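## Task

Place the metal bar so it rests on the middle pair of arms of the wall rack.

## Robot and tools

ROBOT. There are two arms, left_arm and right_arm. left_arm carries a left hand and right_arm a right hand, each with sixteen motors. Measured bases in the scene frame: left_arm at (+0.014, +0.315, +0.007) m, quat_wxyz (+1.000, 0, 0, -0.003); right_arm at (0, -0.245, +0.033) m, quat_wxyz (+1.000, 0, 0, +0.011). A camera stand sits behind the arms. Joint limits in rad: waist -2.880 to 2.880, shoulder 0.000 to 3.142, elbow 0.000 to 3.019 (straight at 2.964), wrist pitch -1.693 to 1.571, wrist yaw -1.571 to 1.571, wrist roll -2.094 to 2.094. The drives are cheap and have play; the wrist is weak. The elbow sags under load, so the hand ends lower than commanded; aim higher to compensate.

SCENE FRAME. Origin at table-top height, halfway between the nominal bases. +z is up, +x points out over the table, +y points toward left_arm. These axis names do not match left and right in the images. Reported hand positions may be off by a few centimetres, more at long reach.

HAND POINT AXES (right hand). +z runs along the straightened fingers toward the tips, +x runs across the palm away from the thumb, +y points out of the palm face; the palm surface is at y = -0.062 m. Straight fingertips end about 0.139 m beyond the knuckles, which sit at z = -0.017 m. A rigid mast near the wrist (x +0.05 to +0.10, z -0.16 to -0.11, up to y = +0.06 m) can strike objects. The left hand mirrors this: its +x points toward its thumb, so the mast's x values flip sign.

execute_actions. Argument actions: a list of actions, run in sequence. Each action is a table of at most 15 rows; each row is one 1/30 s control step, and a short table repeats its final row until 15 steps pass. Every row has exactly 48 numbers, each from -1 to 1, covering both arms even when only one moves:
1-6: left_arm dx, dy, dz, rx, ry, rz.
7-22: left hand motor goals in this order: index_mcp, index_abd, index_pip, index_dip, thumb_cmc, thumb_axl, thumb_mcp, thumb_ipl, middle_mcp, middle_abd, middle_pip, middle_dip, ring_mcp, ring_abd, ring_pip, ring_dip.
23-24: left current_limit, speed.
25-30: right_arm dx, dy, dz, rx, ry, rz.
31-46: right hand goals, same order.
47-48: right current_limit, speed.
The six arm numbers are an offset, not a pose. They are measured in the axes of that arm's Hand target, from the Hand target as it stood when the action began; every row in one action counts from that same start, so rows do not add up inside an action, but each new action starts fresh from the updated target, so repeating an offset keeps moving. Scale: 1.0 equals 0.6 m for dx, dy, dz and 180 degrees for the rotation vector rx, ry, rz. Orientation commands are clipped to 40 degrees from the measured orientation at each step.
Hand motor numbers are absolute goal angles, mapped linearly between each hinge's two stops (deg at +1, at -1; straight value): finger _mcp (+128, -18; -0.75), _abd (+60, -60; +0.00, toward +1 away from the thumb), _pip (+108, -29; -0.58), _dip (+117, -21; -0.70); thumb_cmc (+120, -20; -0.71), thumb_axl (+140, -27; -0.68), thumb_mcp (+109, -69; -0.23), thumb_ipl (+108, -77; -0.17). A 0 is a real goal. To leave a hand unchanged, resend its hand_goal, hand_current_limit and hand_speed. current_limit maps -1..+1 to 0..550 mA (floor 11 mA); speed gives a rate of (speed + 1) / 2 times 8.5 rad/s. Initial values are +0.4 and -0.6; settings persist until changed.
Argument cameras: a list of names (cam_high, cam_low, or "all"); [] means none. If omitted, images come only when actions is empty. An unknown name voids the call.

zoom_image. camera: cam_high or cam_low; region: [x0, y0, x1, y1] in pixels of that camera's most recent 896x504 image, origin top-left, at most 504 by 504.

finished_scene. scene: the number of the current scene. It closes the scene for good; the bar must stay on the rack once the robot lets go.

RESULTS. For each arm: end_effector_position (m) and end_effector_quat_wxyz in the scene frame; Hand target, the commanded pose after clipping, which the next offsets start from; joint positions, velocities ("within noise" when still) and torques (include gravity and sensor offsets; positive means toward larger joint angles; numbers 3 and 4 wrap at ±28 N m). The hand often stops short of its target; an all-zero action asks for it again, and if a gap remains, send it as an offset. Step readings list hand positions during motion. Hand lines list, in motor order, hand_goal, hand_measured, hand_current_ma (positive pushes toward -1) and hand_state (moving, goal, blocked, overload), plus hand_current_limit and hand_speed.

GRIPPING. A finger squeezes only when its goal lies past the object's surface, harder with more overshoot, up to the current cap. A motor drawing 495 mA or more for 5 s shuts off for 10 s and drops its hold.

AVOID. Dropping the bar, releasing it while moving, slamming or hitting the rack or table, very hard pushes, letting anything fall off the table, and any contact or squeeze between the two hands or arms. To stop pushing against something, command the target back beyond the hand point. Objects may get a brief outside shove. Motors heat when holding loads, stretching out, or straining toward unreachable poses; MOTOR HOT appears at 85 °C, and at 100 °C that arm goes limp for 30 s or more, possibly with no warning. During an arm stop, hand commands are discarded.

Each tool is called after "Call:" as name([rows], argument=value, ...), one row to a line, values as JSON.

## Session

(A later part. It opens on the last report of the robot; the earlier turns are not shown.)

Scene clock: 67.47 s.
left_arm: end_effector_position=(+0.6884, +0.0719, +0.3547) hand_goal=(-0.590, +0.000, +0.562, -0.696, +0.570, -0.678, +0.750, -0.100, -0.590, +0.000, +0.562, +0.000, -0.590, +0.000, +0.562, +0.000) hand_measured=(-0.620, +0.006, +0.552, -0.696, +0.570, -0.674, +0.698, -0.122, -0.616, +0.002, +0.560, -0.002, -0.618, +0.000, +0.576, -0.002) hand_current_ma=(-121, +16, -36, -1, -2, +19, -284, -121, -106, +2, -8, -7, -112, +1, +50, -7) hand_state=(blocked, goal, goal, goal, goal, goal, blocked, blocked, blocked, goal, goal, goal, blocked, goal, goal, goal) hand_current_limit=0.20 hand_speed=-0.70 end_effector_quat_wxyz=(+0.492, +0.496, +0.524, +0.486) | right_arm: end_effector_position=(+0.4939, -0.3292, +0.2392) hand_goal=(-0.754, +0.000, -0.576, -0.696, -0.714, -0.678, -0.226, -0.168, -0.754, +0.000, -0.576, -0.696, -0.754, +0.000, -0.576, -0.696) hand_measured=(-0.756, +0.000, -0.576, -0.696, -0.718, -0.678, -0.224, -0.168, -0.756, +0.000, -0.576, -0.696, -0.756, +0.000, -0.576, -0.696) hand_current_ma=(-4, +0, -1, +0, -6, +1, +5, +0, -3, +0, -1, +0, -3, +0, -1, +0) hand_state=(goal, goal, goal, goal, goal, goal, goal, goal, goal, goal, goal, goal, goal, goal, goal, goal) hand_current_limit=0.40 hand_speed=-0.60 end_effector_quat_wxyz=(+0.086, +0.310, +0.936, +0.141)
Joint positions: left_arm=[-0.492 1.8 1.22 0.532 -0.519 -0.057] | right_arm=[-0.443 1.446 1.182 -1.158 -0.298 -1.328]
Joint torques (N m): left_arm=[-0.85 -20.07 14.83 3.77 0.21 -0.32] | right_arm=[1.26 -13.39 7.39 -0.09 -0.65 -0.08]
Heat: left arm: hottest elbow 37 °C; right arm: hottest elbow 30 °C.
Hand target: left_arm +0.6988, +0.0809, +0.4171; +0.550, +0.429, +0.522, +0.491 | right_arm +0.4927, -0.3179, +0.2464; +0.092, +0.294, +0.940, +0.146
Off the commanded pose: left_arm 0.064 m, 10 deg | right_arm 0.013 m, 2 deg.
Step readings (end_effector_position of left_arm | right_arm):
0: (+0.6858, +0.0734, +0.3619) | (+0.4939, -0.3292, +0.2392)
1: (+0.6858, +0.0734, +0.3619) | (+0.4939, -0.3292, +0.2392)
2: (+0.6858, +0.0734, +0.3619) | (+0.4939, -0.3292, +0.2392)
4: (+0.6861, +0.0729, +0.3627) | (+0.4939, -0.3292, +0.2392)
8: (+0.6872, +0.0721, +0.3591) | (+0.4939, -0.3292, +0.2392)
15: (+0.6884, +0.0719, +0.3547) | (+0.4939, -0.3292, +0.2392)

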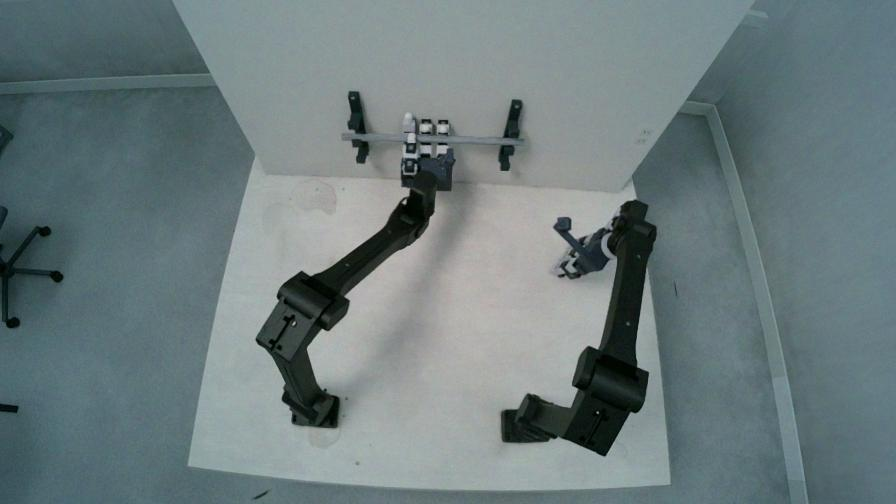

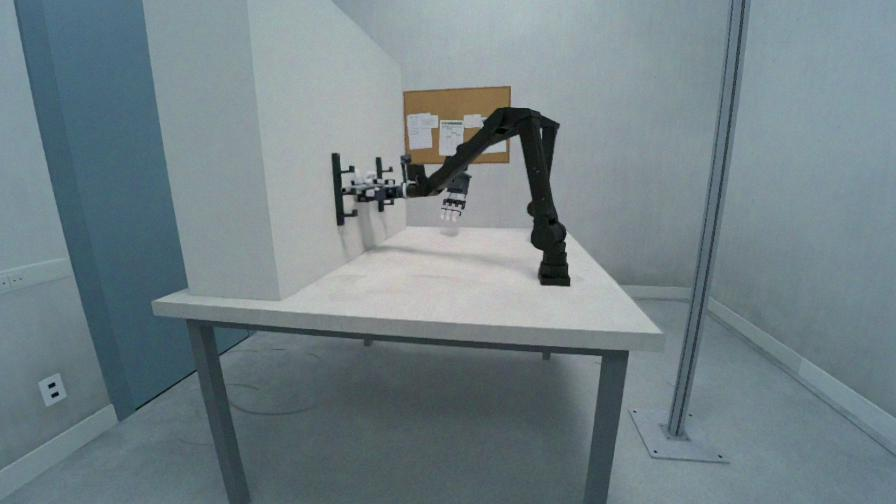

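Call:
execute_actions([
  [[0,-0.012,-0.002,0,-0.003,0.004,-0.589,0,0.562,-0.696,0.571,-0.678,0.75,-0.1,-0.589,0,0.562,0.0,-0.589,0,0.562,0.0,0.2,-0.7,0,0,0,0,0,0,-0.754,0,-0.576,-0.696,-0.714,-0.678,-0.226,-0.168,-0.754,0,-0.576,-0.696,-0.754,0,-0.576,-0.696,0.4,-0.6],[0.001,-0.025,-0.005,0,-0.006,0.01,-0.589,0,0.562,-0.696,0.571,-0.678,0.75,-0.1,-0.589,0,0.562,0.0,-0.589,0,0.562,0.0,0.2,-0.7,0,0,0,0,0,0,-0.754,0,-0.576,-0.696,-0.714,-0.678,-0.226,-0.168,-0.754,0,-0.576,-0.696,-0.754,0,-0.576,-0.696,0.4,-0.6]],
], cameras=["all"])

Call:
zoom_image(camera="cam_low", region=[330, 160, 370, 205])

Call:
zoom_image(camera="cam_high", region=[480, 90, 560, 180])

Call:
zoom_image(camera="cam_high", region=[320, 85, 400, 175])

Scene clock: 68.80 s.
left_arm: end_effector_position=(+0.6881, +0.0712, +0.3554) hand_goal=(-0.590, +0.000, +0.562, -0.696, +0.570, -0.678, +0.750, -0.100, -0.590, +0.000, +0.562, +0.000, -0.590, +0.000, +0.562, +0.000) hand_measured=(-0.618, +0.004, +0.556, -0.696, +0.570, -0.674, +0.698, -0.124, -0.616, +0.002, +0.560, -0.002, -0.618, +0.000, +0.578, -0.002) hand_current_ma=(-116, +12, -23, -1, -2, +19, -284, -123, -105, +2, -5, -7, -115, +2, +62, -7) hand_state=(blocked, goal, goal, goal, goal, goal, blocked, blocked, blocked, goal, goal, goal, blocked, goal, goal, goal) hand_current_limit=0.20 hand_speed=-0.70 end_effector_quat_wxyz=(+0.500, +0.490, +0.519, +0.490) | right_arm: end_effector_position=(+0.4939, -0.3292, +0.2392) hand_goal=(-0.754, +0.000, -0.576, -0.696, -0.714, -0.678, -0.226, -0.168, -0.754, +0.000, -0.576, -0.696, -0.754, +0.000, -0.576, -0.696) hand_measured=(-0.756, +0.000, -0.576, -0.696, -0.718, -0.678, -0.224, -0.168, -0.756, +0.000, -0.576, -0.696, -0.756, +0.000, -0.576, -0.696) hand_current_ma=(-4, +0, -1, +0, -6, +1, +5, +0, -3, +0, -1, +0, -3, +0, -1, +0) hand_state=(goal, goal, goal, goal, goal, goal, goal, goal, goal, goal, goal, goal, goal, goal, goal, goal) hand_current_limit=0.40 hand_speed=-0.60 end_effector_quat_wxyz=(+0.086, +0.310, +0.936, +0.141)
Joint positions: left_arm=[-0.492 1.811 1.22 0.569 -0.518 -0.049] | right_arm=[-0.443 1.446 1.182 -1.158 -0.298 -1.328]
Joint torques (N m): left_arm=[-0.32 -19.31 13 3.97 0.61 -0.11] | right_arm=[1.26 -13.16 7.34 -0.14 -0.65 -0.09]
Heat: left arm: hottest elbow 37 °C; right arm: hottest elbow 30 °C.
Hand target: left_arm +0.6972, +0.0792, +0.4019; +0.547, +0.442, +0.510, +0.496 | right_arm +0.4927, -0.3179, +0.2464; +0.092, +0.294, +0.940, +0.146
Off the commanded pose: left_arm 0.048 m, 8 deg | right_arm 0.013 m, 2 deg.
Step readings (end_effector_position of left_arm | right_arm):
0: (+0.6884, +0.0719, +0.3547) | (+0.4939, -0.3292, +0.2392)
1: (+0.6884, +0.0719, +0.3547) | (+0.4939, -0.3292, +0.2392)
2: (+0.6883, +0.0719, +0.3550) | (+0.4939, -0.3292, +0.2392)
4: (+0.6881, +0.0720, +0.3556) | (+0.4939, -0.3292, +0.2392)
8: (+0.6882, +0.0716, +0.3551) | (+0.4939, -0.3292, +0.2392)
15: (+0.6879, +0.0713, +0.3561) | (+0.4939, -0.3292, +0.2392)

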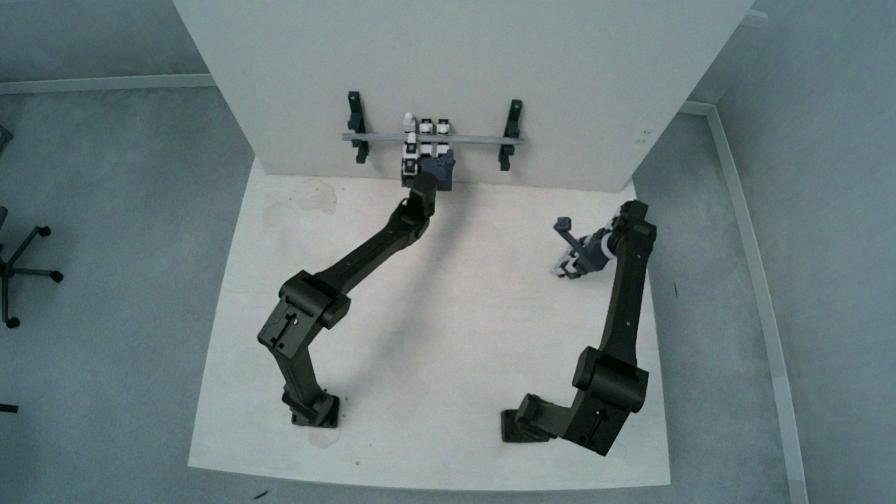

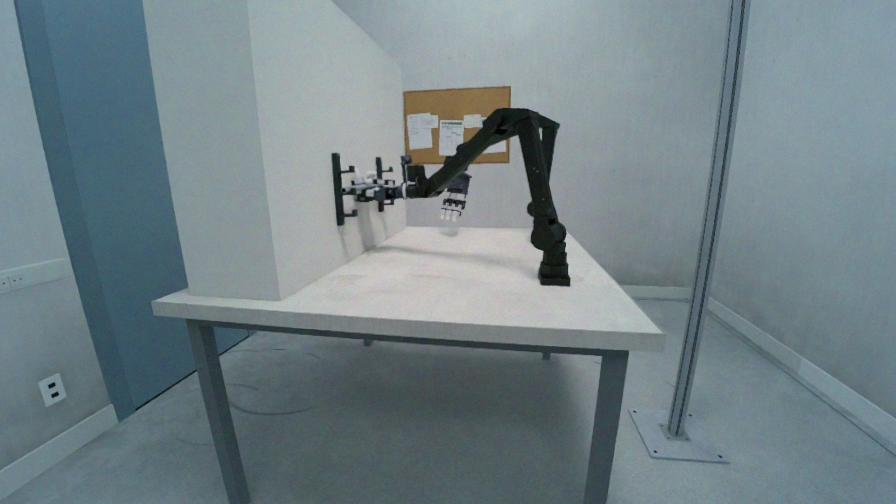

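Scaled by 11.200.

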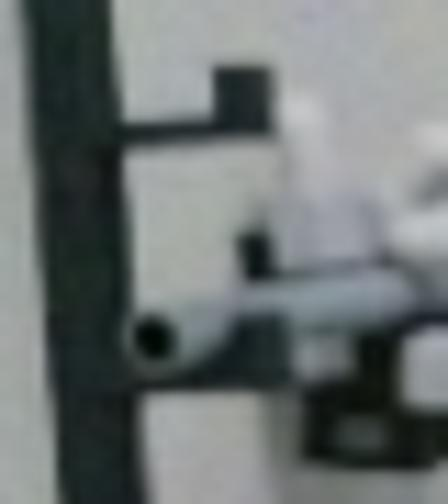

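Scaled by 5.600.

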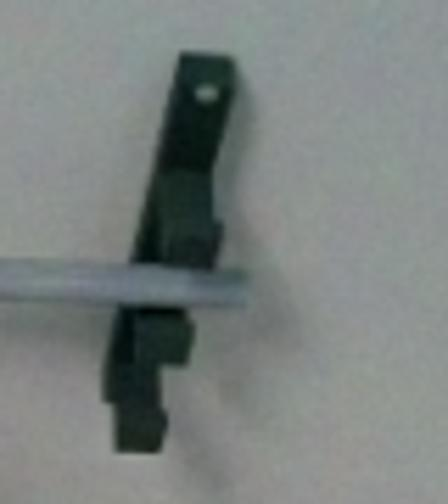

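Scaled by 5.600.

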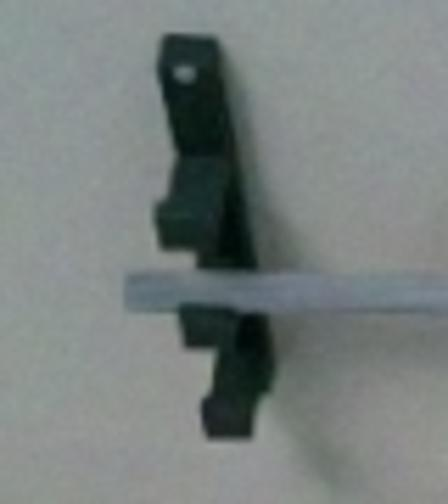

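Call:
execute_actions([
  [[0,-0.012,-0.002,0.002,0,0.008,-0.589,0,0.562,-0.696,0.571,-0.678,0.75,-0.1,-0.589,0,0.562,0.0,-0.589,0,0.562,0.0,0.2,-0.7,0,0,0,0,0,0,-0.754,0,-0.576,-0.696,-0.714,-0.678,-0.226,-0.168,-0.754,0,-0.576,-0.696,-0.754,0,-0.576,-0.696,0.4,-0.6],[0.001,-0.025,-0.005,0.005,-0.003,0.016,-0.589,0,0.562,-0.696,0.571,-0.678,0.75,-0.1,-0.589,0,0.562,0.0,-0.589,0,0.562,0.0,0.2,-0.7,0,0,0,0,0,0,-0.754,0,-0.576,-0.696,-0.714,-0.678,-0.226,-0.168,-0.754,0,-0.576,-0.696,-0.754,0,-0.576,-0.696,0.4,-0.6]],
], cameras=["all"])

Call:
zoom_image(camera="cam_low", region=[330, 160, 370, 205])

Call:
zoom_image(camera="cam_high", region=[480, 90, 560, 180])

Call:
zoom_image(camera="cam_high", region=[320, 85, 400, 175])

Scene clock: 69.87 s.
left_arm: end_effector_position=(+0.6887, +0.0692, +0.3551) hand_goal=(-0.590, +0.000, +0.562, -0.696, +0.570, -0.678, +0.750, -0.100, -0.590, +0.000, +0.562, +0.000, -0.590, +0.000, +0.562, +0.000) hand_measured=(-0.618, +0.004, +0.562, -0.696, +0.570, -0.674, +0.698, -0.124, -0.616, +0.002, +0.570, -0.002, -0.614, +0.000, +0.578, -0.002) hand_current_ma=(-116, +12, +1, -1, -2, +18, -284, -123, -104, +2, +24, -7, -97, +2, +62, -7) hand_state=(blocked, goal, goal, goal, goal, goal, blocked, blocked, blocked, goal, goal, goal, blocked, goal, goal, goal) hand_current_limit=0.20 hand_speed=-0.70 end_effector_quat_wxyz=(+0.502, +0.492, +0.512, +0.494) | right_arm: end_effector_position=(+0.4939, -0.3292, +0.2392) hand_goal=(-0.754, +0.000, -0.576, -0.696, -0.714, -0.678, -0.226, -0.168, -0.754, +0.000, -0.576, -0.696, -0.754, +0.000, -0.576, -0.696) hand_measured=(-0.756, +0.000, -0.576, -0.696, -0.718, -0.678, -0.224, -0.168, -0.756, +0.000, -0.576, -0.696, -0.756, +0.000, -0.576, -0.696) hand_current_ma=(-4, +0, -1, +0, -6, +1, +5, +0, -3, +0, -1, +0, -3, +0, -1, +0) hand_state=(goal, goal, goal, goal, goal, goal, goal, goal, goal, goal, goal, goal, goal, goal, goal, goal) hand_current_limit=0.40 hand_speed=-0.60 end_effector_quat_wxyz=(+0.086, +0.310, +0.936, +0.141)
Joint positions: left_arm=[-0.491 1.819 1.22 0.591 -0.509 -0.032] | right_arm=[-0.443 1.446 1.182 -1.158 -0.298 -1.328]
Joint torques (N m): left_arm=[-0.21 -19.19 11.03 3.89 0.81 0.1] | right_arm=[1.2 -13.1 7.38 -0.13 -0.64 -0.09]
Heat: left arm: hottest elbow 37 °C; right arm: hottest elbow 30 °C.
Hand target: left_arm +0.6956, +0.0779, +0.3868; +0.533, +0.461, +0.500, +0.503 | right_arm +0.4927, -0.3179, +0.2464; +0.092, +0.294, +0.940, +0.146
Off the commanded pose: left_arm 0.034 m, 5 deg | right_arm 0.013 m, 2 deg.
Step readings (end_effector_position of left_arm | right_arm):
0: (+0.6881, +0.0712, +0.3554) | (+0.4939, -0.3292, +0.2392)
1: (+0.6881, +0.0710, +0.3554) | (+0.4939, -0.3292, +0.2392)
2: (+0.6880, +0.0711, +0.3557) | (+0.4939, -0.3292, +0.2392)
4: (+0.6885, +0.0707, +0.3558) | (+0.4939, -0.3292, +0.2392)
8: (+0.6887, +0.0695, +0.3551) | (+0.4939, -0.3292, +0.2392)
15: (+0.6887, +0.0692, +0.3551) | (+0.4939, -0.3292, +0.2392)

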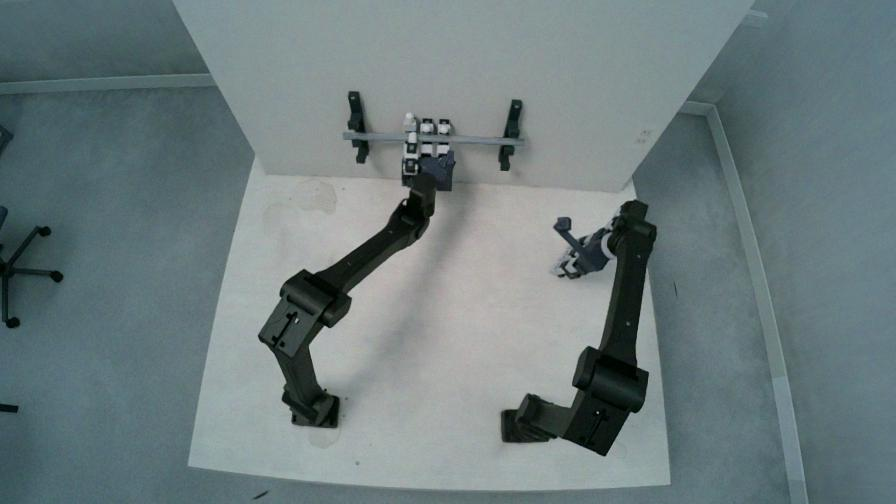

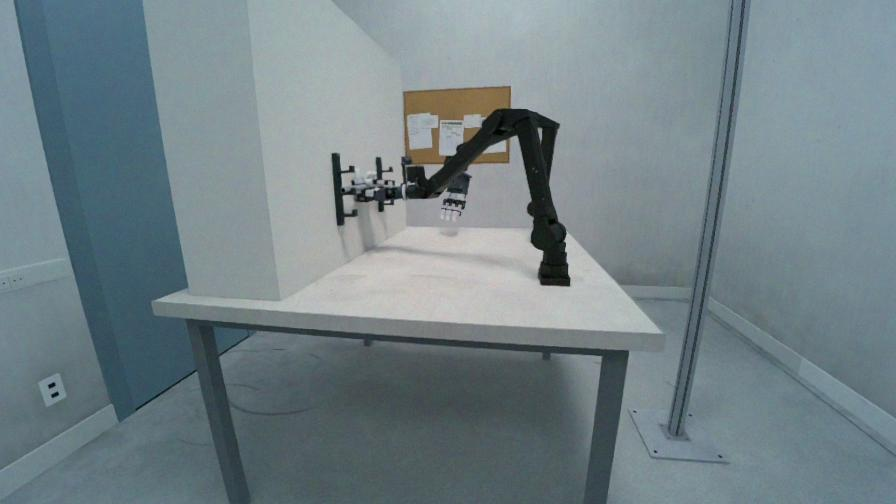

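Scaled by 11.200.

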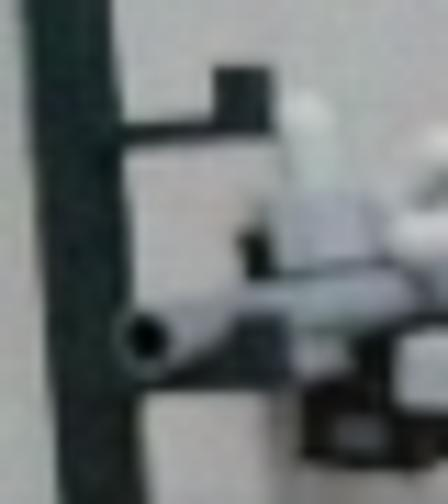

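Scaled by 5.600.

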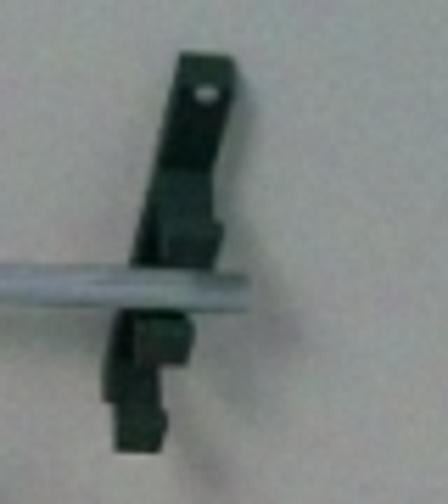

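Scaled by 5.600.

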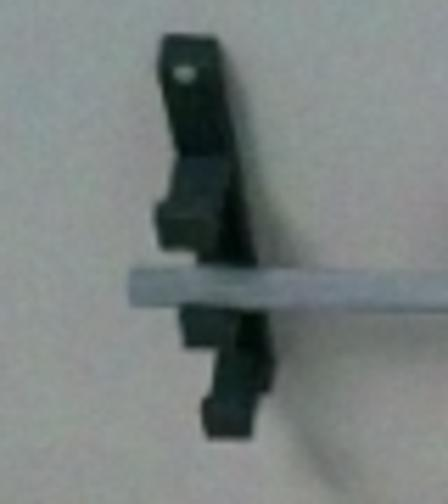

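Call:
execute_actions([
  [[0,-0.012,-0.002,0.002,0,0.005,-0.589,0,0.562,-0.696,0.571,-0.678,0.75,-0.1,-0.589,0,0.562,0.0,-0.589,0,0.562,0.0,0.2,-0.7,0,0,0,0,0,0,-0.754,0,-0.576,-0.696,-0.714,-0.678,-0.226,-0.168,-0.754,0,-0.576,-0.696,-0.754,0,-0.576,-0.696,0.4,-0.6],[0.001,-0.025,-0.005,0.005,-0.002,0.01,-0.589,0,0.562,-0.696,0.571,-0.678,0.75,-0.1,-0.589,0,0.562,0.0,-0.589,0,0.562,0.0,0.2,-0.7,0,0,0,0,0,0,-0.754,0,-0.576,-0.696,-0.714,-0.678,-0.226,-0.168,-0.754,0,-0.576,-0.696,-0.754,0,-0.576,-0.696,0.4,-0.6]],
], cameras=["all"])

Call:
zoom_image(camera="cam_low", region=[325, 145, 415, 235])

Call:
zoom_image(camera="cam_high", region=[480, 90, 560, 180])

Call:
zoom_image(camera="cam_high", region=[320, 85, 400, 175])

Scene clock: 70.97 s.
left_arm: end_effector_position=(+0.6891, +0.0667, +0.3526) hand_goal=(-0.590, +0.000, +0.562, -0.696, +0.570, -0.678, +0.750, -0.100, -0.590, +0.000, +0.562, +0.000, -0.590, +0.000, +0.562, +0.000) hand_measured=(-0.616, +0.002, +0.572, -0.696, +0.570, -0.674, +0.698, -0.124, -0.614, +0.002, +0.572, -0.002, -0.612, +0.000, +0.574, -0.002) hand_current_ma=(-106, +4, +34, -1, -2, +18, -284, -123, -96, +2, +33, -7, -88, +2, +42, -7) hand_state=(blocked, goal, goal, goal, goal, goal, blocked, blocked, blocked, goal, goal, goal, blocked, goal, goal, goal) hand_current_limit=0.20 hand_speed=-0.70 end_effector_quat_wxyz=(+0.502, +0.497, +0.503, +0.498) | right_arm: end_effector_position=(+0.4939, -0.3292, +0.2392) hand_goal=(-0.754, +0.000, -0.576, -0.696, -0.714, -0.678, -0.226, -0.168, -0.754, +0.000, -0.576, -0.696, -0.754, +0.000, -0.576, -0.696) hand_measured=(-0.756, +0.000, -0.576, -0.696, -0.718, -0.678, -0.224, -0.168, -0.756, +0.000, -0.576, -0.696, -0.756, +0.000, -0.576, -0.696) hand_current_ma=(-4, +0, -1, +0, -6, +1, +5, +0, -3, +0, -1, +0, -3, +0, -1, +0) hand_state=(goal, goal, goal, goal, goal, goal, goal, goal, goal, goal, goal, goal, goal, goal, goal, goal) hand_current_limit=0.40 hand_speed=-0.60 end_effector_quat_wxyz=(+0.086, +0.310, +0.936, +0.141)
Joint positions: left_arm=[-0.489 1.826 1.216 0.609 -0.498 -0.011] | right_arm=[-0.443 1.446 1.182 -1.158 -0.298 -1.328]
Joint torques (N m): left_arm=[-0.15 -19.19 9.35 3.84 0.74 0.11] | right_arm=[1.26 -13.27 7.51 -0.05 -0.64 -0.07]
Heat: left arm: hottest elbow 37 °C; right arm: hottest elbow 30 °C.
Hand target: left_arm +0.6937, +0.0775, +0.3716; +0.523, +0.475, +0.494, +0.506 | right_arm +0.4927, -0.3179, +0.2464; +0.092, +0.294, +0.940, +0.146
Off the commanded pose: left_arm 0.022 m, 4 deg | right_arm 0.013 m, 2 deg.
Step readings (end_effector_position of left_arm | right_arm):
0: (+0.6887, +0.0692, +0.3551) | (+0.4939, -0.3292, +0.2392)
1: (+0.6887, +0.0692, +0.3551) | (+0.4939, -0.3292, +0.2392)
2: (+0.6886, +0.0690, +0.3554) | (+0.4939, -0.3292, +0.2392)
4: (+0.6891, +0.0695, +0.3551) | (+0.4939, -0.3292, +0.2392)
8: (+0.6890, +0.0683, +0.3543) | (+0.4939, -0.3292, +0.2392)
15: (+0.6891, +0.0668, +0.3526) | (+0.4939, -0.3292, +0.2392)

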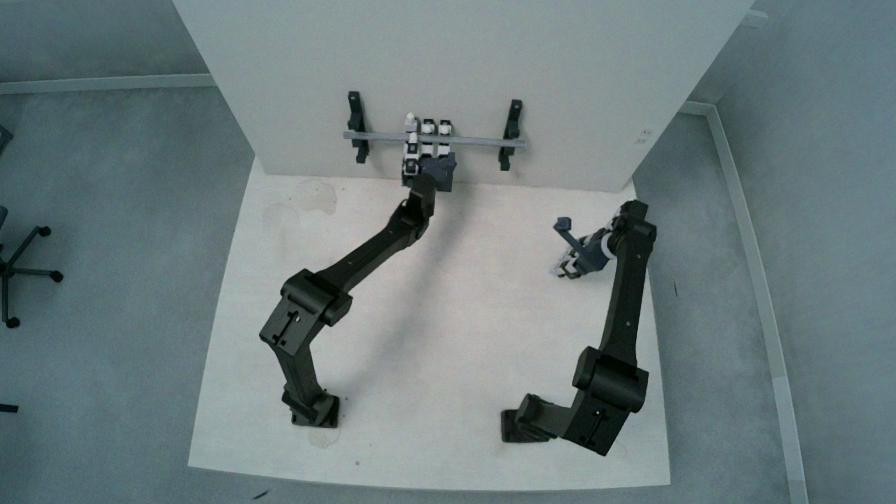

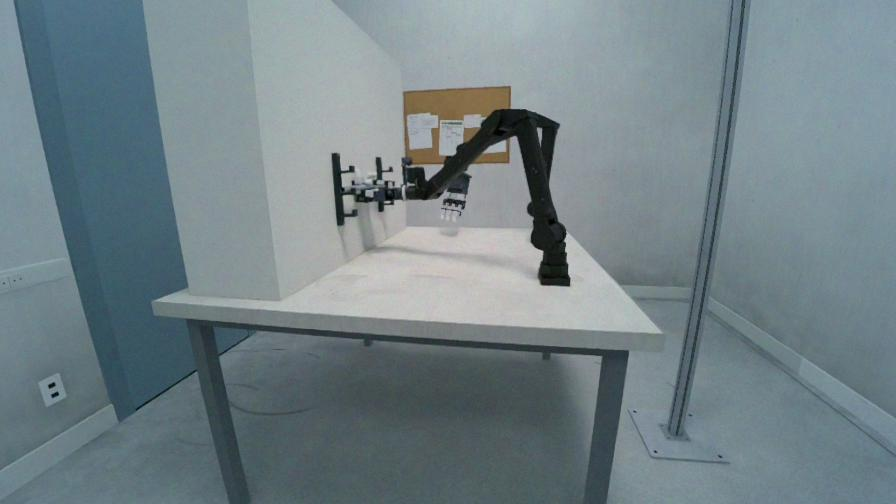

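Scaled by 5.600.

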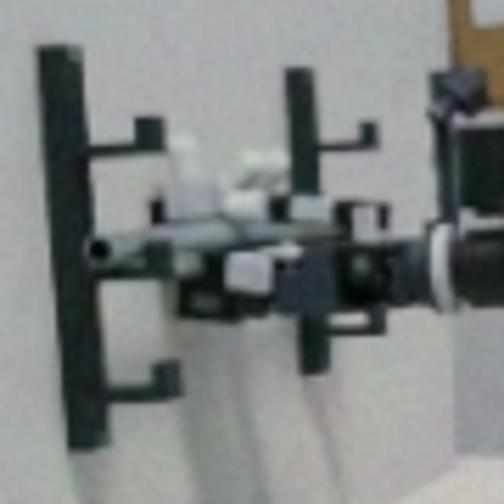

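Scaled by 5.600.

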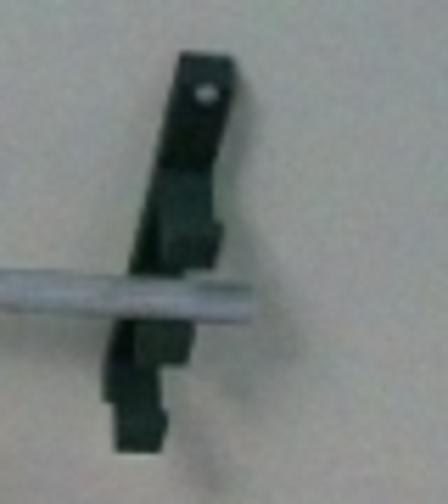

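Scaled by 5.600.

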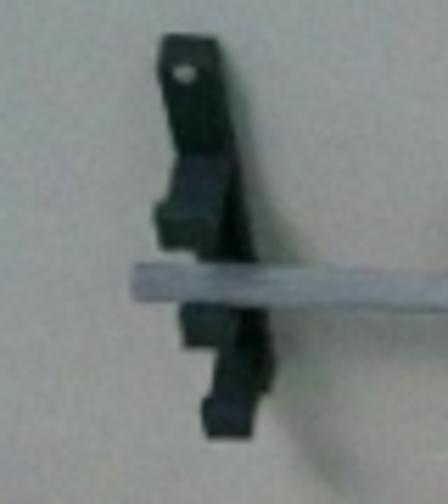

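Call:
execute_actions([
  [[0,0,0,0,0.006,0,-0.589,0,0.562,-0.696,0.571,-0.678,0.75,-0.1,-0.589,0,0.562,0.0,-0.589,0,0.562,0.0,0.2,-0.7,0,0,0,0,0,0,-0.754,0,-0.576,-0.696,-0.714,-0.678,-0.226,-0.168,-0.754,0,-0.576,-0.696,-0.754,0,-0.576,-0.696,0.4,-0.6],[0.001,0.003,0.003,0,0.014,0,-0.589,0,0.562,-0.696,0.571,-0.678,0.75,-0.1,-0.589,0,0.562,0.0,-0.589,0,0.562,0.0,0.2,-0.7,0,0,0,0,0,0,-0.754,0,-0.576,-0.696,-0.714,-0.678,-0.226,-0.168,-0.754,0,-0.576,-0.696,-0.754,0,-0.576,-0.696,0.4,-0.6]],
], cameras=["all"])

Call:
zoom_image(camera="cam_low", region=[325, 145, 415, 235])

Call:
zoom_image(camera="cam_high", region=[480, 90, 560, 180])

Call:
zoom_image(camera="cam_high", region=[320, 85, 400, 175])

Scene clock: 72.13 s.
left_arm: end_effector_position=(+0.6888, +0.0672, +0.3516) hand_goal=(-0.590, +0.000, +0.562, -0.696, +0.570, -0.678, +0.750, -0.100, -0.590, +0.000, +0.562, +0.000, -0.590, +0.000, +0.562, +0.000) hand_measured=(-0.618, +0.004, +0.568, -0.696, +0.570, -0.674, +0.698, -0.124, -0.612, +0.002, +0.572, -0.002, -0.606, +0.000, +0.574, -0.002) hand_current_ma=(-113, +12, +22, -1, -2, +16, -284, -123, -91, +5, +33, -7, -66, +2, +41, -7) hand_state=(blocked, goal, goal, goal, goal, goal, blocked, blocked, blocked, goal, goal, goal, goal, goal, goal, goal) hand_current_limit=0.20 hand_speed=-0.70 end_effector_quat_wxyz=(+0.499, +0.496, +0.505, +0.500) | right_arm: end_effector_position=(+0.4939, -0.3292, +0.2392) hand_goal=(-0.754, +0.000, -0.576, -0.696, -0.714, -0.678, -0.226, -0.168, -0.754, +0.000, -0.576, -0.696, -0.754, +0.000, -0.576, -0.696) hand_measured=(-0.756, +0.000, -0.576, -0.696, -0.718, -0.678, -0.224, -0.168, -0.756, +0.000, -0.576, -0.696, -0.756, +0.000, -0.576, -0.696) hand_current_ma=(-4, +0, -1, +0, -6, +1, +5, +0, -3, +0, -1, +0, -3, +0, -1, +0) hand_state=(goal, goal, goal, goal, goal, goal, goal, goal, goal, goal, goal, goal, goal, goal, goal, goal) hand_current_limit=0.40 hand_speed=-0.60 end_effector_quat_wxyz=(+0.086, +0.310, +0.936, +0.141)
Joint positions: left_arm=[-0.491 1.828 1.216 0.609 -0.509 -0.009] | right_arm=[-0.443 1.446 1.182 -1.158 -0.298 -1.328]
Joint torques (N m): left_arm=[-0.67 -18.61 10.88 3.22 -0.58 0.11] | right_arm=[1.2 -13.27 7.43 -0.14 -0.64 -0.09]
Heat: left arm: hottest elbow 37 °C; right arm: hottest elbow 30 °C.
Hand target: left_arm +0.6954, +0.0781, +0.3735; +0.512, +0.464, +0.506, +0.516 | right_arm +0.4927, -0.3179, +0.2464; +0.092, +0.294, +0.940, +0.146
Off the commanded pose: left_arm 0.025 m, 4 deg | right_arm 0.013 m, 2 deg.
Step readings (end_effector_position of left_arm | right_arm):
0: (+0.6891, +0.0667, +0.3526) | (+0.4939, -0.3292, +0.2392)
1: (+0.6891, +0.0667, +0.3526) | (+0.4939, -0.3292, +0.2392)
2: (+0.6891, +0.0667, +0.3526) | (+0.4939, -0.3292, +0.2392)
4: (+0.6890, +0.0671, +0.3527) | (+0.4939, -0.3292, +0.2392)
8: (+0.6888, +0.0670, +0.3516) | (+0.4939, -0.3292, +0.2392)
15: (+0.6888, +0.0672, +0.3516) | (+0.4939, -0.3292, +0.2392)

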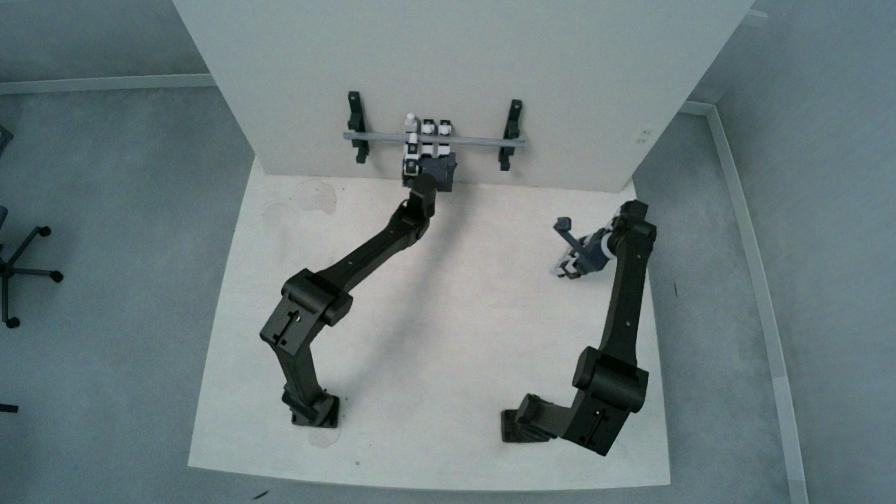

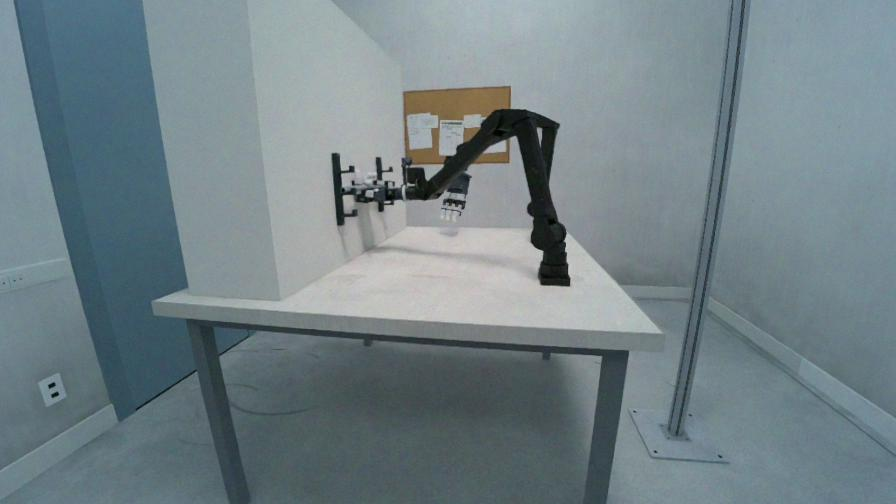

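Scaled by 5.600.

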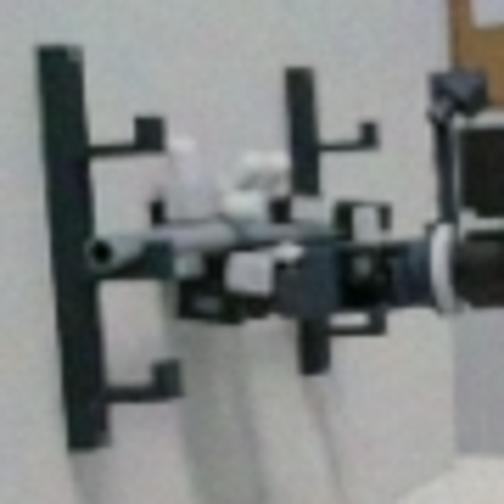

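Scaled by 5.600.

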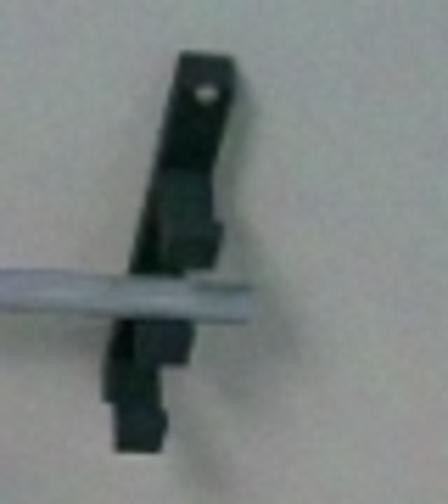

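Scaled by 5.600.

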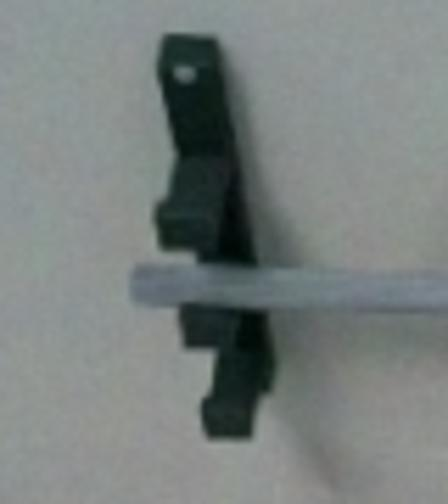

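Call:
execute_actions([
  [[0,0,0,0,0.008,0,-0.589,0,0.562,-0.696,0.571,-0.678,0.75,-0.1,-0.589,0,0.562,0.0,-0.589,0,0.562,0.0,0.2,-0.7,0,0,0,0,0,0,-0.754,0,-0.576,-0.696,-0.714,-0.678,-0.226,-0.168,-0.754,0,-0.576,-0.696,-0.754,0,-0.576,-0.696,0.4,-0.6],[0.001,0.005,0.005,0,0.017,0,-0.589,0,0.562,-0.696,0.571,-0.678,0.75,-0.1,-0.589,0,0.562,0.0,-0.589,0,0.562,0.0,0.2,-0.7,0,0,0,0,0,0,-0.754,0,-0.576,-0.696,-0.714,-0.678,-0.226,-0.168,-0.754,0,-0.576,-0.696,-0.754,0,-0.576,-0.696,0.4,-0.6]],
], cameras=["all"])

Call:
zoom_image(camera="cam_low", region=[325, 145, 415, 235])

Call:
zoom_image(camera="cam_high", region=[480, 90, 560, 180])

Call:
zoom_image(camera="cam_high", region=[320, 85, 400, 175])

Scene clock: 75.27 s.
left_arm: end_effector_position=(+0.6864, +0.0690, +0.3510) hand_goal=(-0.590, +0.000, +0.562, -0.696, +0.570, -0.678, +0.750, -0.100, -0.590, +0.000, +0.562, +0.000, -0.590, +0.000, +0.562, +0.000) hand_measured=(-0.626, +0.010, +0.552, -0.696, +0.570, -0.676, +0.698, -0.124, -0.612, +0.002, +0.564, -0.002, -0.592, +0.002, +0.572, -0.002) hand_current_ma=(-156, +33, -33, -1, -2, +9, -284, -123, -88, +5, +8, -7, -8, +3, +38, -7) hand_state=(blocked, goal, goal, goal, goal, goal, blocked, blocked, blocked, goal, goal, goal, goal, goal, goal, goal) hand_current_limit=0.20 hand_speed=-0.70 end_effector_quat_wxyz=(+0.486, +0.486, +0.515, +0.513) | right_arm: end_effector_position=(+0.4939, -0.3292, +0.2392) hand_goal=(-0.754, +0.000, -0.576, -0.696, -0.714, -0.678, -0.226, -0.168, -0.754, +0.000, -0.576, -0.696, -0.754, +0.000, -0.576, -0.696) hand_measured=(-0.756, +0.000, -0.576, -0.696, -0.718, -0.678, -0.224, -0.168, -0.756, +0.000, -0.576, -0.696, -0.756, +0.000, -0.576, -0.696) hand_current_ma=(-4, +0, -1, +0, -6, +1, +5, +0, -3, +0, -1, +0, -3, +0, -1, +0) hand_state=(goal, goal, goal, goal, goal, goal, goal, goal, goal, goal, goal, goal, goal, goal, goal, goal) hand_current_limit=0.40 hand_speed=-0.60 end_effector_quat_wxyz=(+0.086, +0.310, +0.936, +0.141)
Joint positions: left_arm=[-0.5 1.832 1.221 0.609 -0.562 -0.003] | right_arm=[-0.443 1.446 1.182 -1.158 -0.298 -1.328]
Joint torques (N m): left_arm=[-0.67 -18.08 12.67 2.7 -0.93 0.03] | right_arm=[0.85 -13.16 7.41 -0.05 -0.65 -0.09]
Heat: left arm: hottest elbow 37 °C; right arm: hottest elbow 30 °C.
Hand target: left_arm +0.6982, +0.0790, +0.3766; +0.499, +0.450, +0.519, +0.529 | right_arm +0.4927, -0.3179, +0.2464; +0.092, +0.294, +0.940, +0.146
Off the commanded pose: left_arm 0.030 m, 5 deg | right_arm 0.013 m, 2 deg.
Step readings (end_effector_position of left_arm | right_arm):
0: (+0.6888, +0.0672, +0.3516) | (+0.4939, -0.3292, +0.2392)
1: (+0.6887, +0.0675, +0.3516) | (+0.4939, -0.3292, +0.2392)
2: (+0.6885, +0.0671, +0.3506) | (+0.4939, -0.3292, +0.2392)
4: (+0.6872, +0.0686, +0.3506) | (+0.4939, -0.3292, +0.2392)
8: (+0.6865, +0.0695, +0.3512) | (+0.4939, -0.3292, +0.2392)
15: (+0.6864, +0.0690, +0.3510) | (+0.4939, -0.3292, +0.2392)

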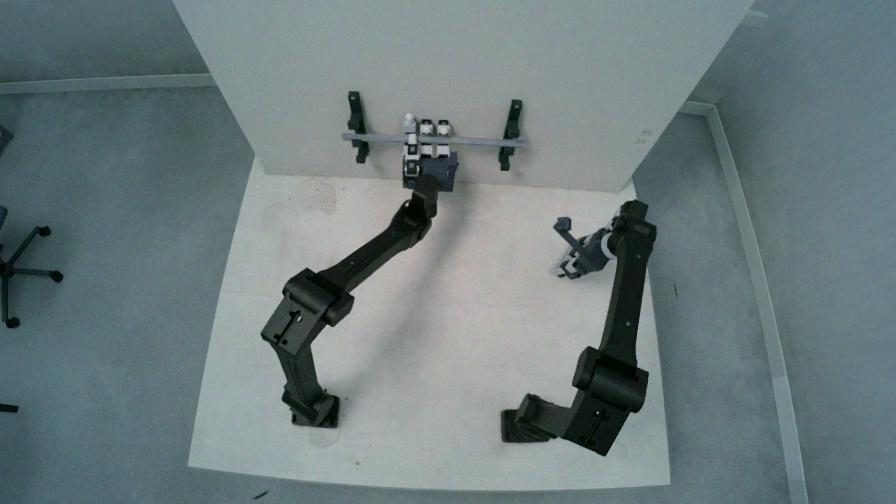

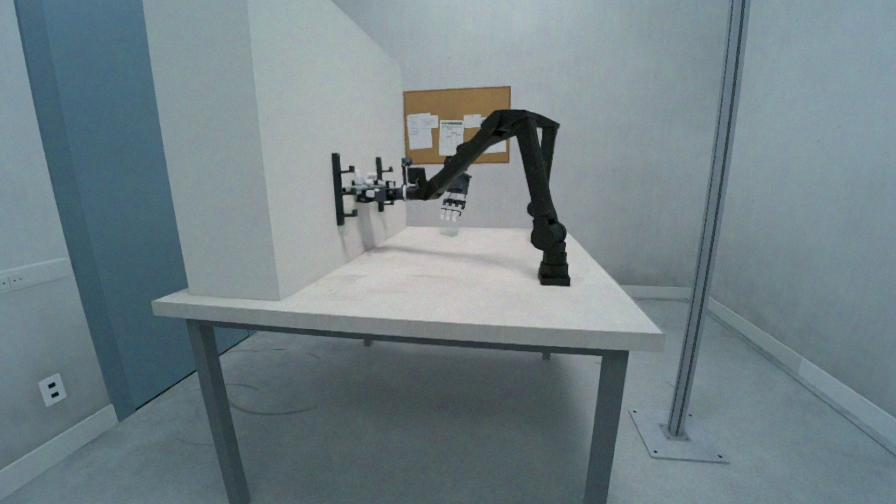

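Scaled by 5.600.

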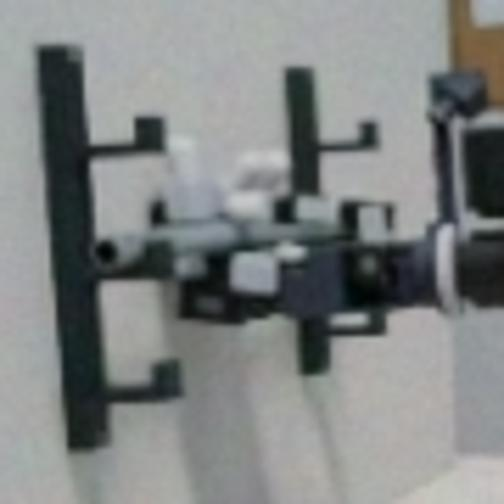

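Scaled by 5.600.

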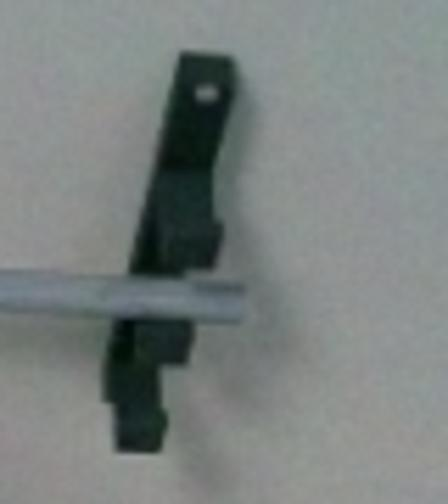

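Scaled by 5.600.

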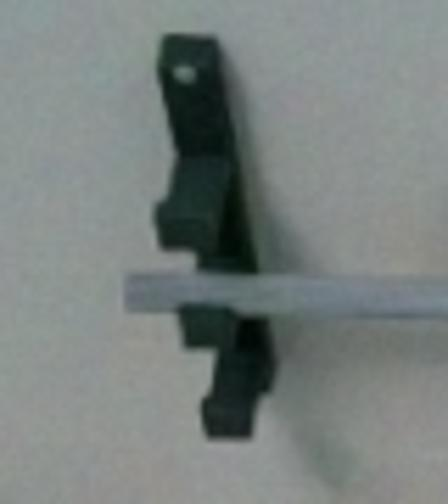

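Call:
execute_actions([
  [[0,0.003,0,0,0.0,-0.005,-0.589,0,0.562,-0.696,0.571,-0.678,0.75,-0.1,-0.589,0,0.562,0.0,-0.589,0,0.562,0.0,0.2,-0.7,0,0,0,0,0,0,-0.754,0,-0.576,-0.696,-0.714,-0.678,-0.226,-0.168,-0.754,0,-0.576,-0.696,-0.754,0,-0.576,-0.696,0.4,-0.6],[0.001,0.008,0.004,0,0.002,-0.014,-0.589,0,0.562,-0.696,0.571,-0.678,0.75,-0.1,-0.589,0,0.562,0.0,-0.589,0,0.562,0.0,0.2,-0.7,0,0,0,0,0,0,-0.754,0,-0.576,-0.696,-0.714,-0.678,-0.226,-0.168,-0.754,0,-0.576,-0.696,-0.754,0,-0.576,-0.696,0.4,-0.6]],
], cameras=["all"])

Call:
zoom_image(camera="cam_low", region=[325, 145, 415, 235])

Call:
zoom_image(camera="cam_high", region=[480, 90, 560, 180])

Call:
zoom_image(camera="cam_high", region=[320, 85, 400, 175])

Scene clock: 76.53 s.
left_arm: end_effector_position=(+0.6867, +0.0694, +0.3513) hand_goal=(-0.590, +0.000, +0.562, -0.696, +0.570, -0.678, +0.750, -0.100, -0.590, +0.000, +0.562, +0.000, -0.590, +0.000, +0.562, +0.000) hand_measured=(-0.626, +0.012, +0.548, -0.696, +0.570, -0.676, +0.698, -0.124, -0.612, +0.002, +0.564, -0.002, -0.590, +0.004, +0.582, -0.002) hand_current_ma=(-158, +37, -50, -1, -2, +5, -284, -123, -85, +5, +8, -7, -1, +13, +77, -7) hand_state=(blocked, goal, goal, goal, goal, goal, blocked, blocked, blocked, goal, goal, goal, goal, goal, blocked, goal) hand_current_limit=0.20 hand_speed=-0.70 end_effector_quat_wxyz=(+0.484, +0.483, +0.517, +0.515) | right_arm: end_effector_position=(+0.4939, -0.3292, +0.2392) hand_goal=(-0.754, +0.000, -0.576, -0.696, -0.714, -0.678, -0.226, -0.168, -0.754, +0.000, -0.576, -0.696, -0.754, +0.000, -0.576, -0.696) hand_measured=(-0.756, +0.000, -0.576, -0.696, -0.718, -0.678, -0.224, -0.168, -0.756, +0.000, -0.576, -0.696, -0.756, +0.000, -0.576, -0.696) hand_current_ma=(-4, +0, -1, +0, -6, +1, +5, +0, -3, +0, -1, +0, -3, +0, -1, +0) hand_state=(goal, goal, goal, goal, goal, goal, goal, goal, goal, goal, goal, goal, goal, goal, goal, goal) hand_current_limit=0.40 hand_speed=-0.60 end_effector_quat_wxyz=(+0.086, +0.310, +0.936, +0.141)
Joint positions: left_arm=[-0.502 1.836 1.226 0.609 -0.573 -0.005] | right_arm=[-0.443 1.446 1.182 -1.158 -0.298 -1.328]
Joint torques (N m): left_arm=[-0.62 -18.37 13.65 2.07 -0.84 -0.32] | right_arm=[1.03 -12.81 7.43 -0.14 -0.64 -0.08]
Heat: left arm: hottest elbow 37 °C; right arm: hottest elbow 30 °C.
Hand target: left_arm +0.7002, +0.0800, +0.3815; +0.508, +0.437, +0.531, +0.519 | right_arm +0.4927, -0.3179, +0.2464; +0.092, +0.294, +0.940, +0.146
Off the commanded pose: left_arm 0.035 m, 6 deg | right_arm 0.013 m, 2 deg.
Step readings (end_effector_position of left_arm | right_arm):
0: (+0.6864, +0.0690, +0.3510) | (+0.4939, -0.3292, +0.2392)
1: (+0.6864, +0.0690, +0.3510) | (+0.4939, -0.3292, +0.2392)
2: (+0.6864, +0.0690, +0.3510) | (+0.4939, -0.3292, +0.2392)
4: (+0.6867, +0.0693, +0.3508) | (+0.4939, -0.3292, +0.2392)
8: (+0.6868, +0.0691, +0.3513) | (+0.4939, -0.3292, +0.2392)
15: (+0.6867, +0.0694, +0.3513) | (+0.4939, -0.3292, +0.2392)

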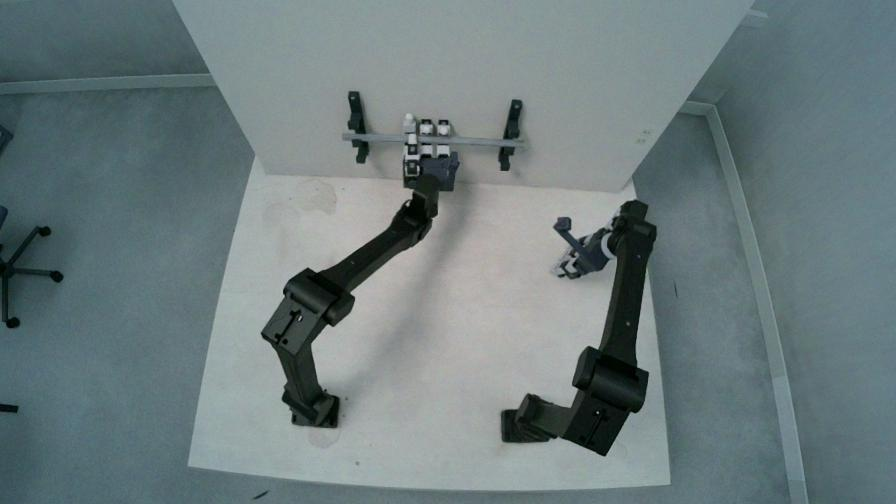

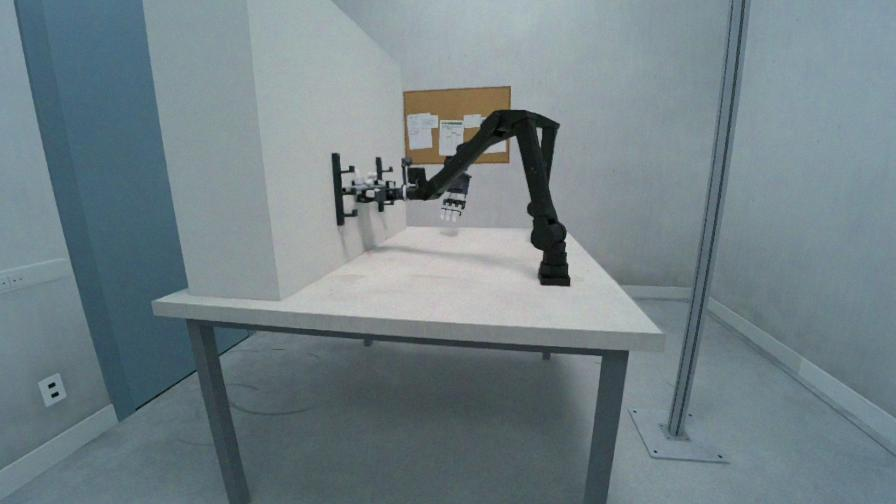

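Scaled by 5.600.

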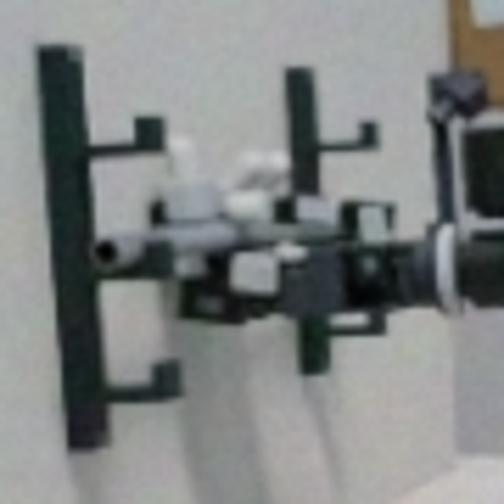

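Scaled by 5.600.

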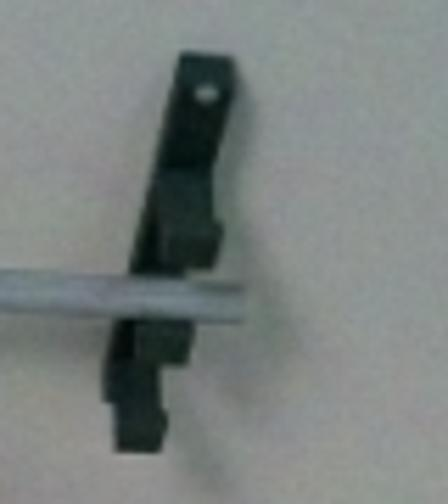

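Scaled by 5.600.

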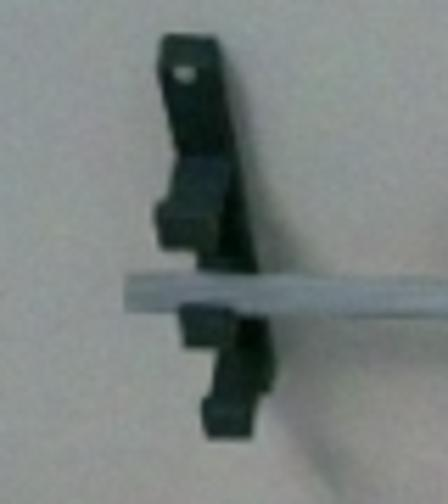

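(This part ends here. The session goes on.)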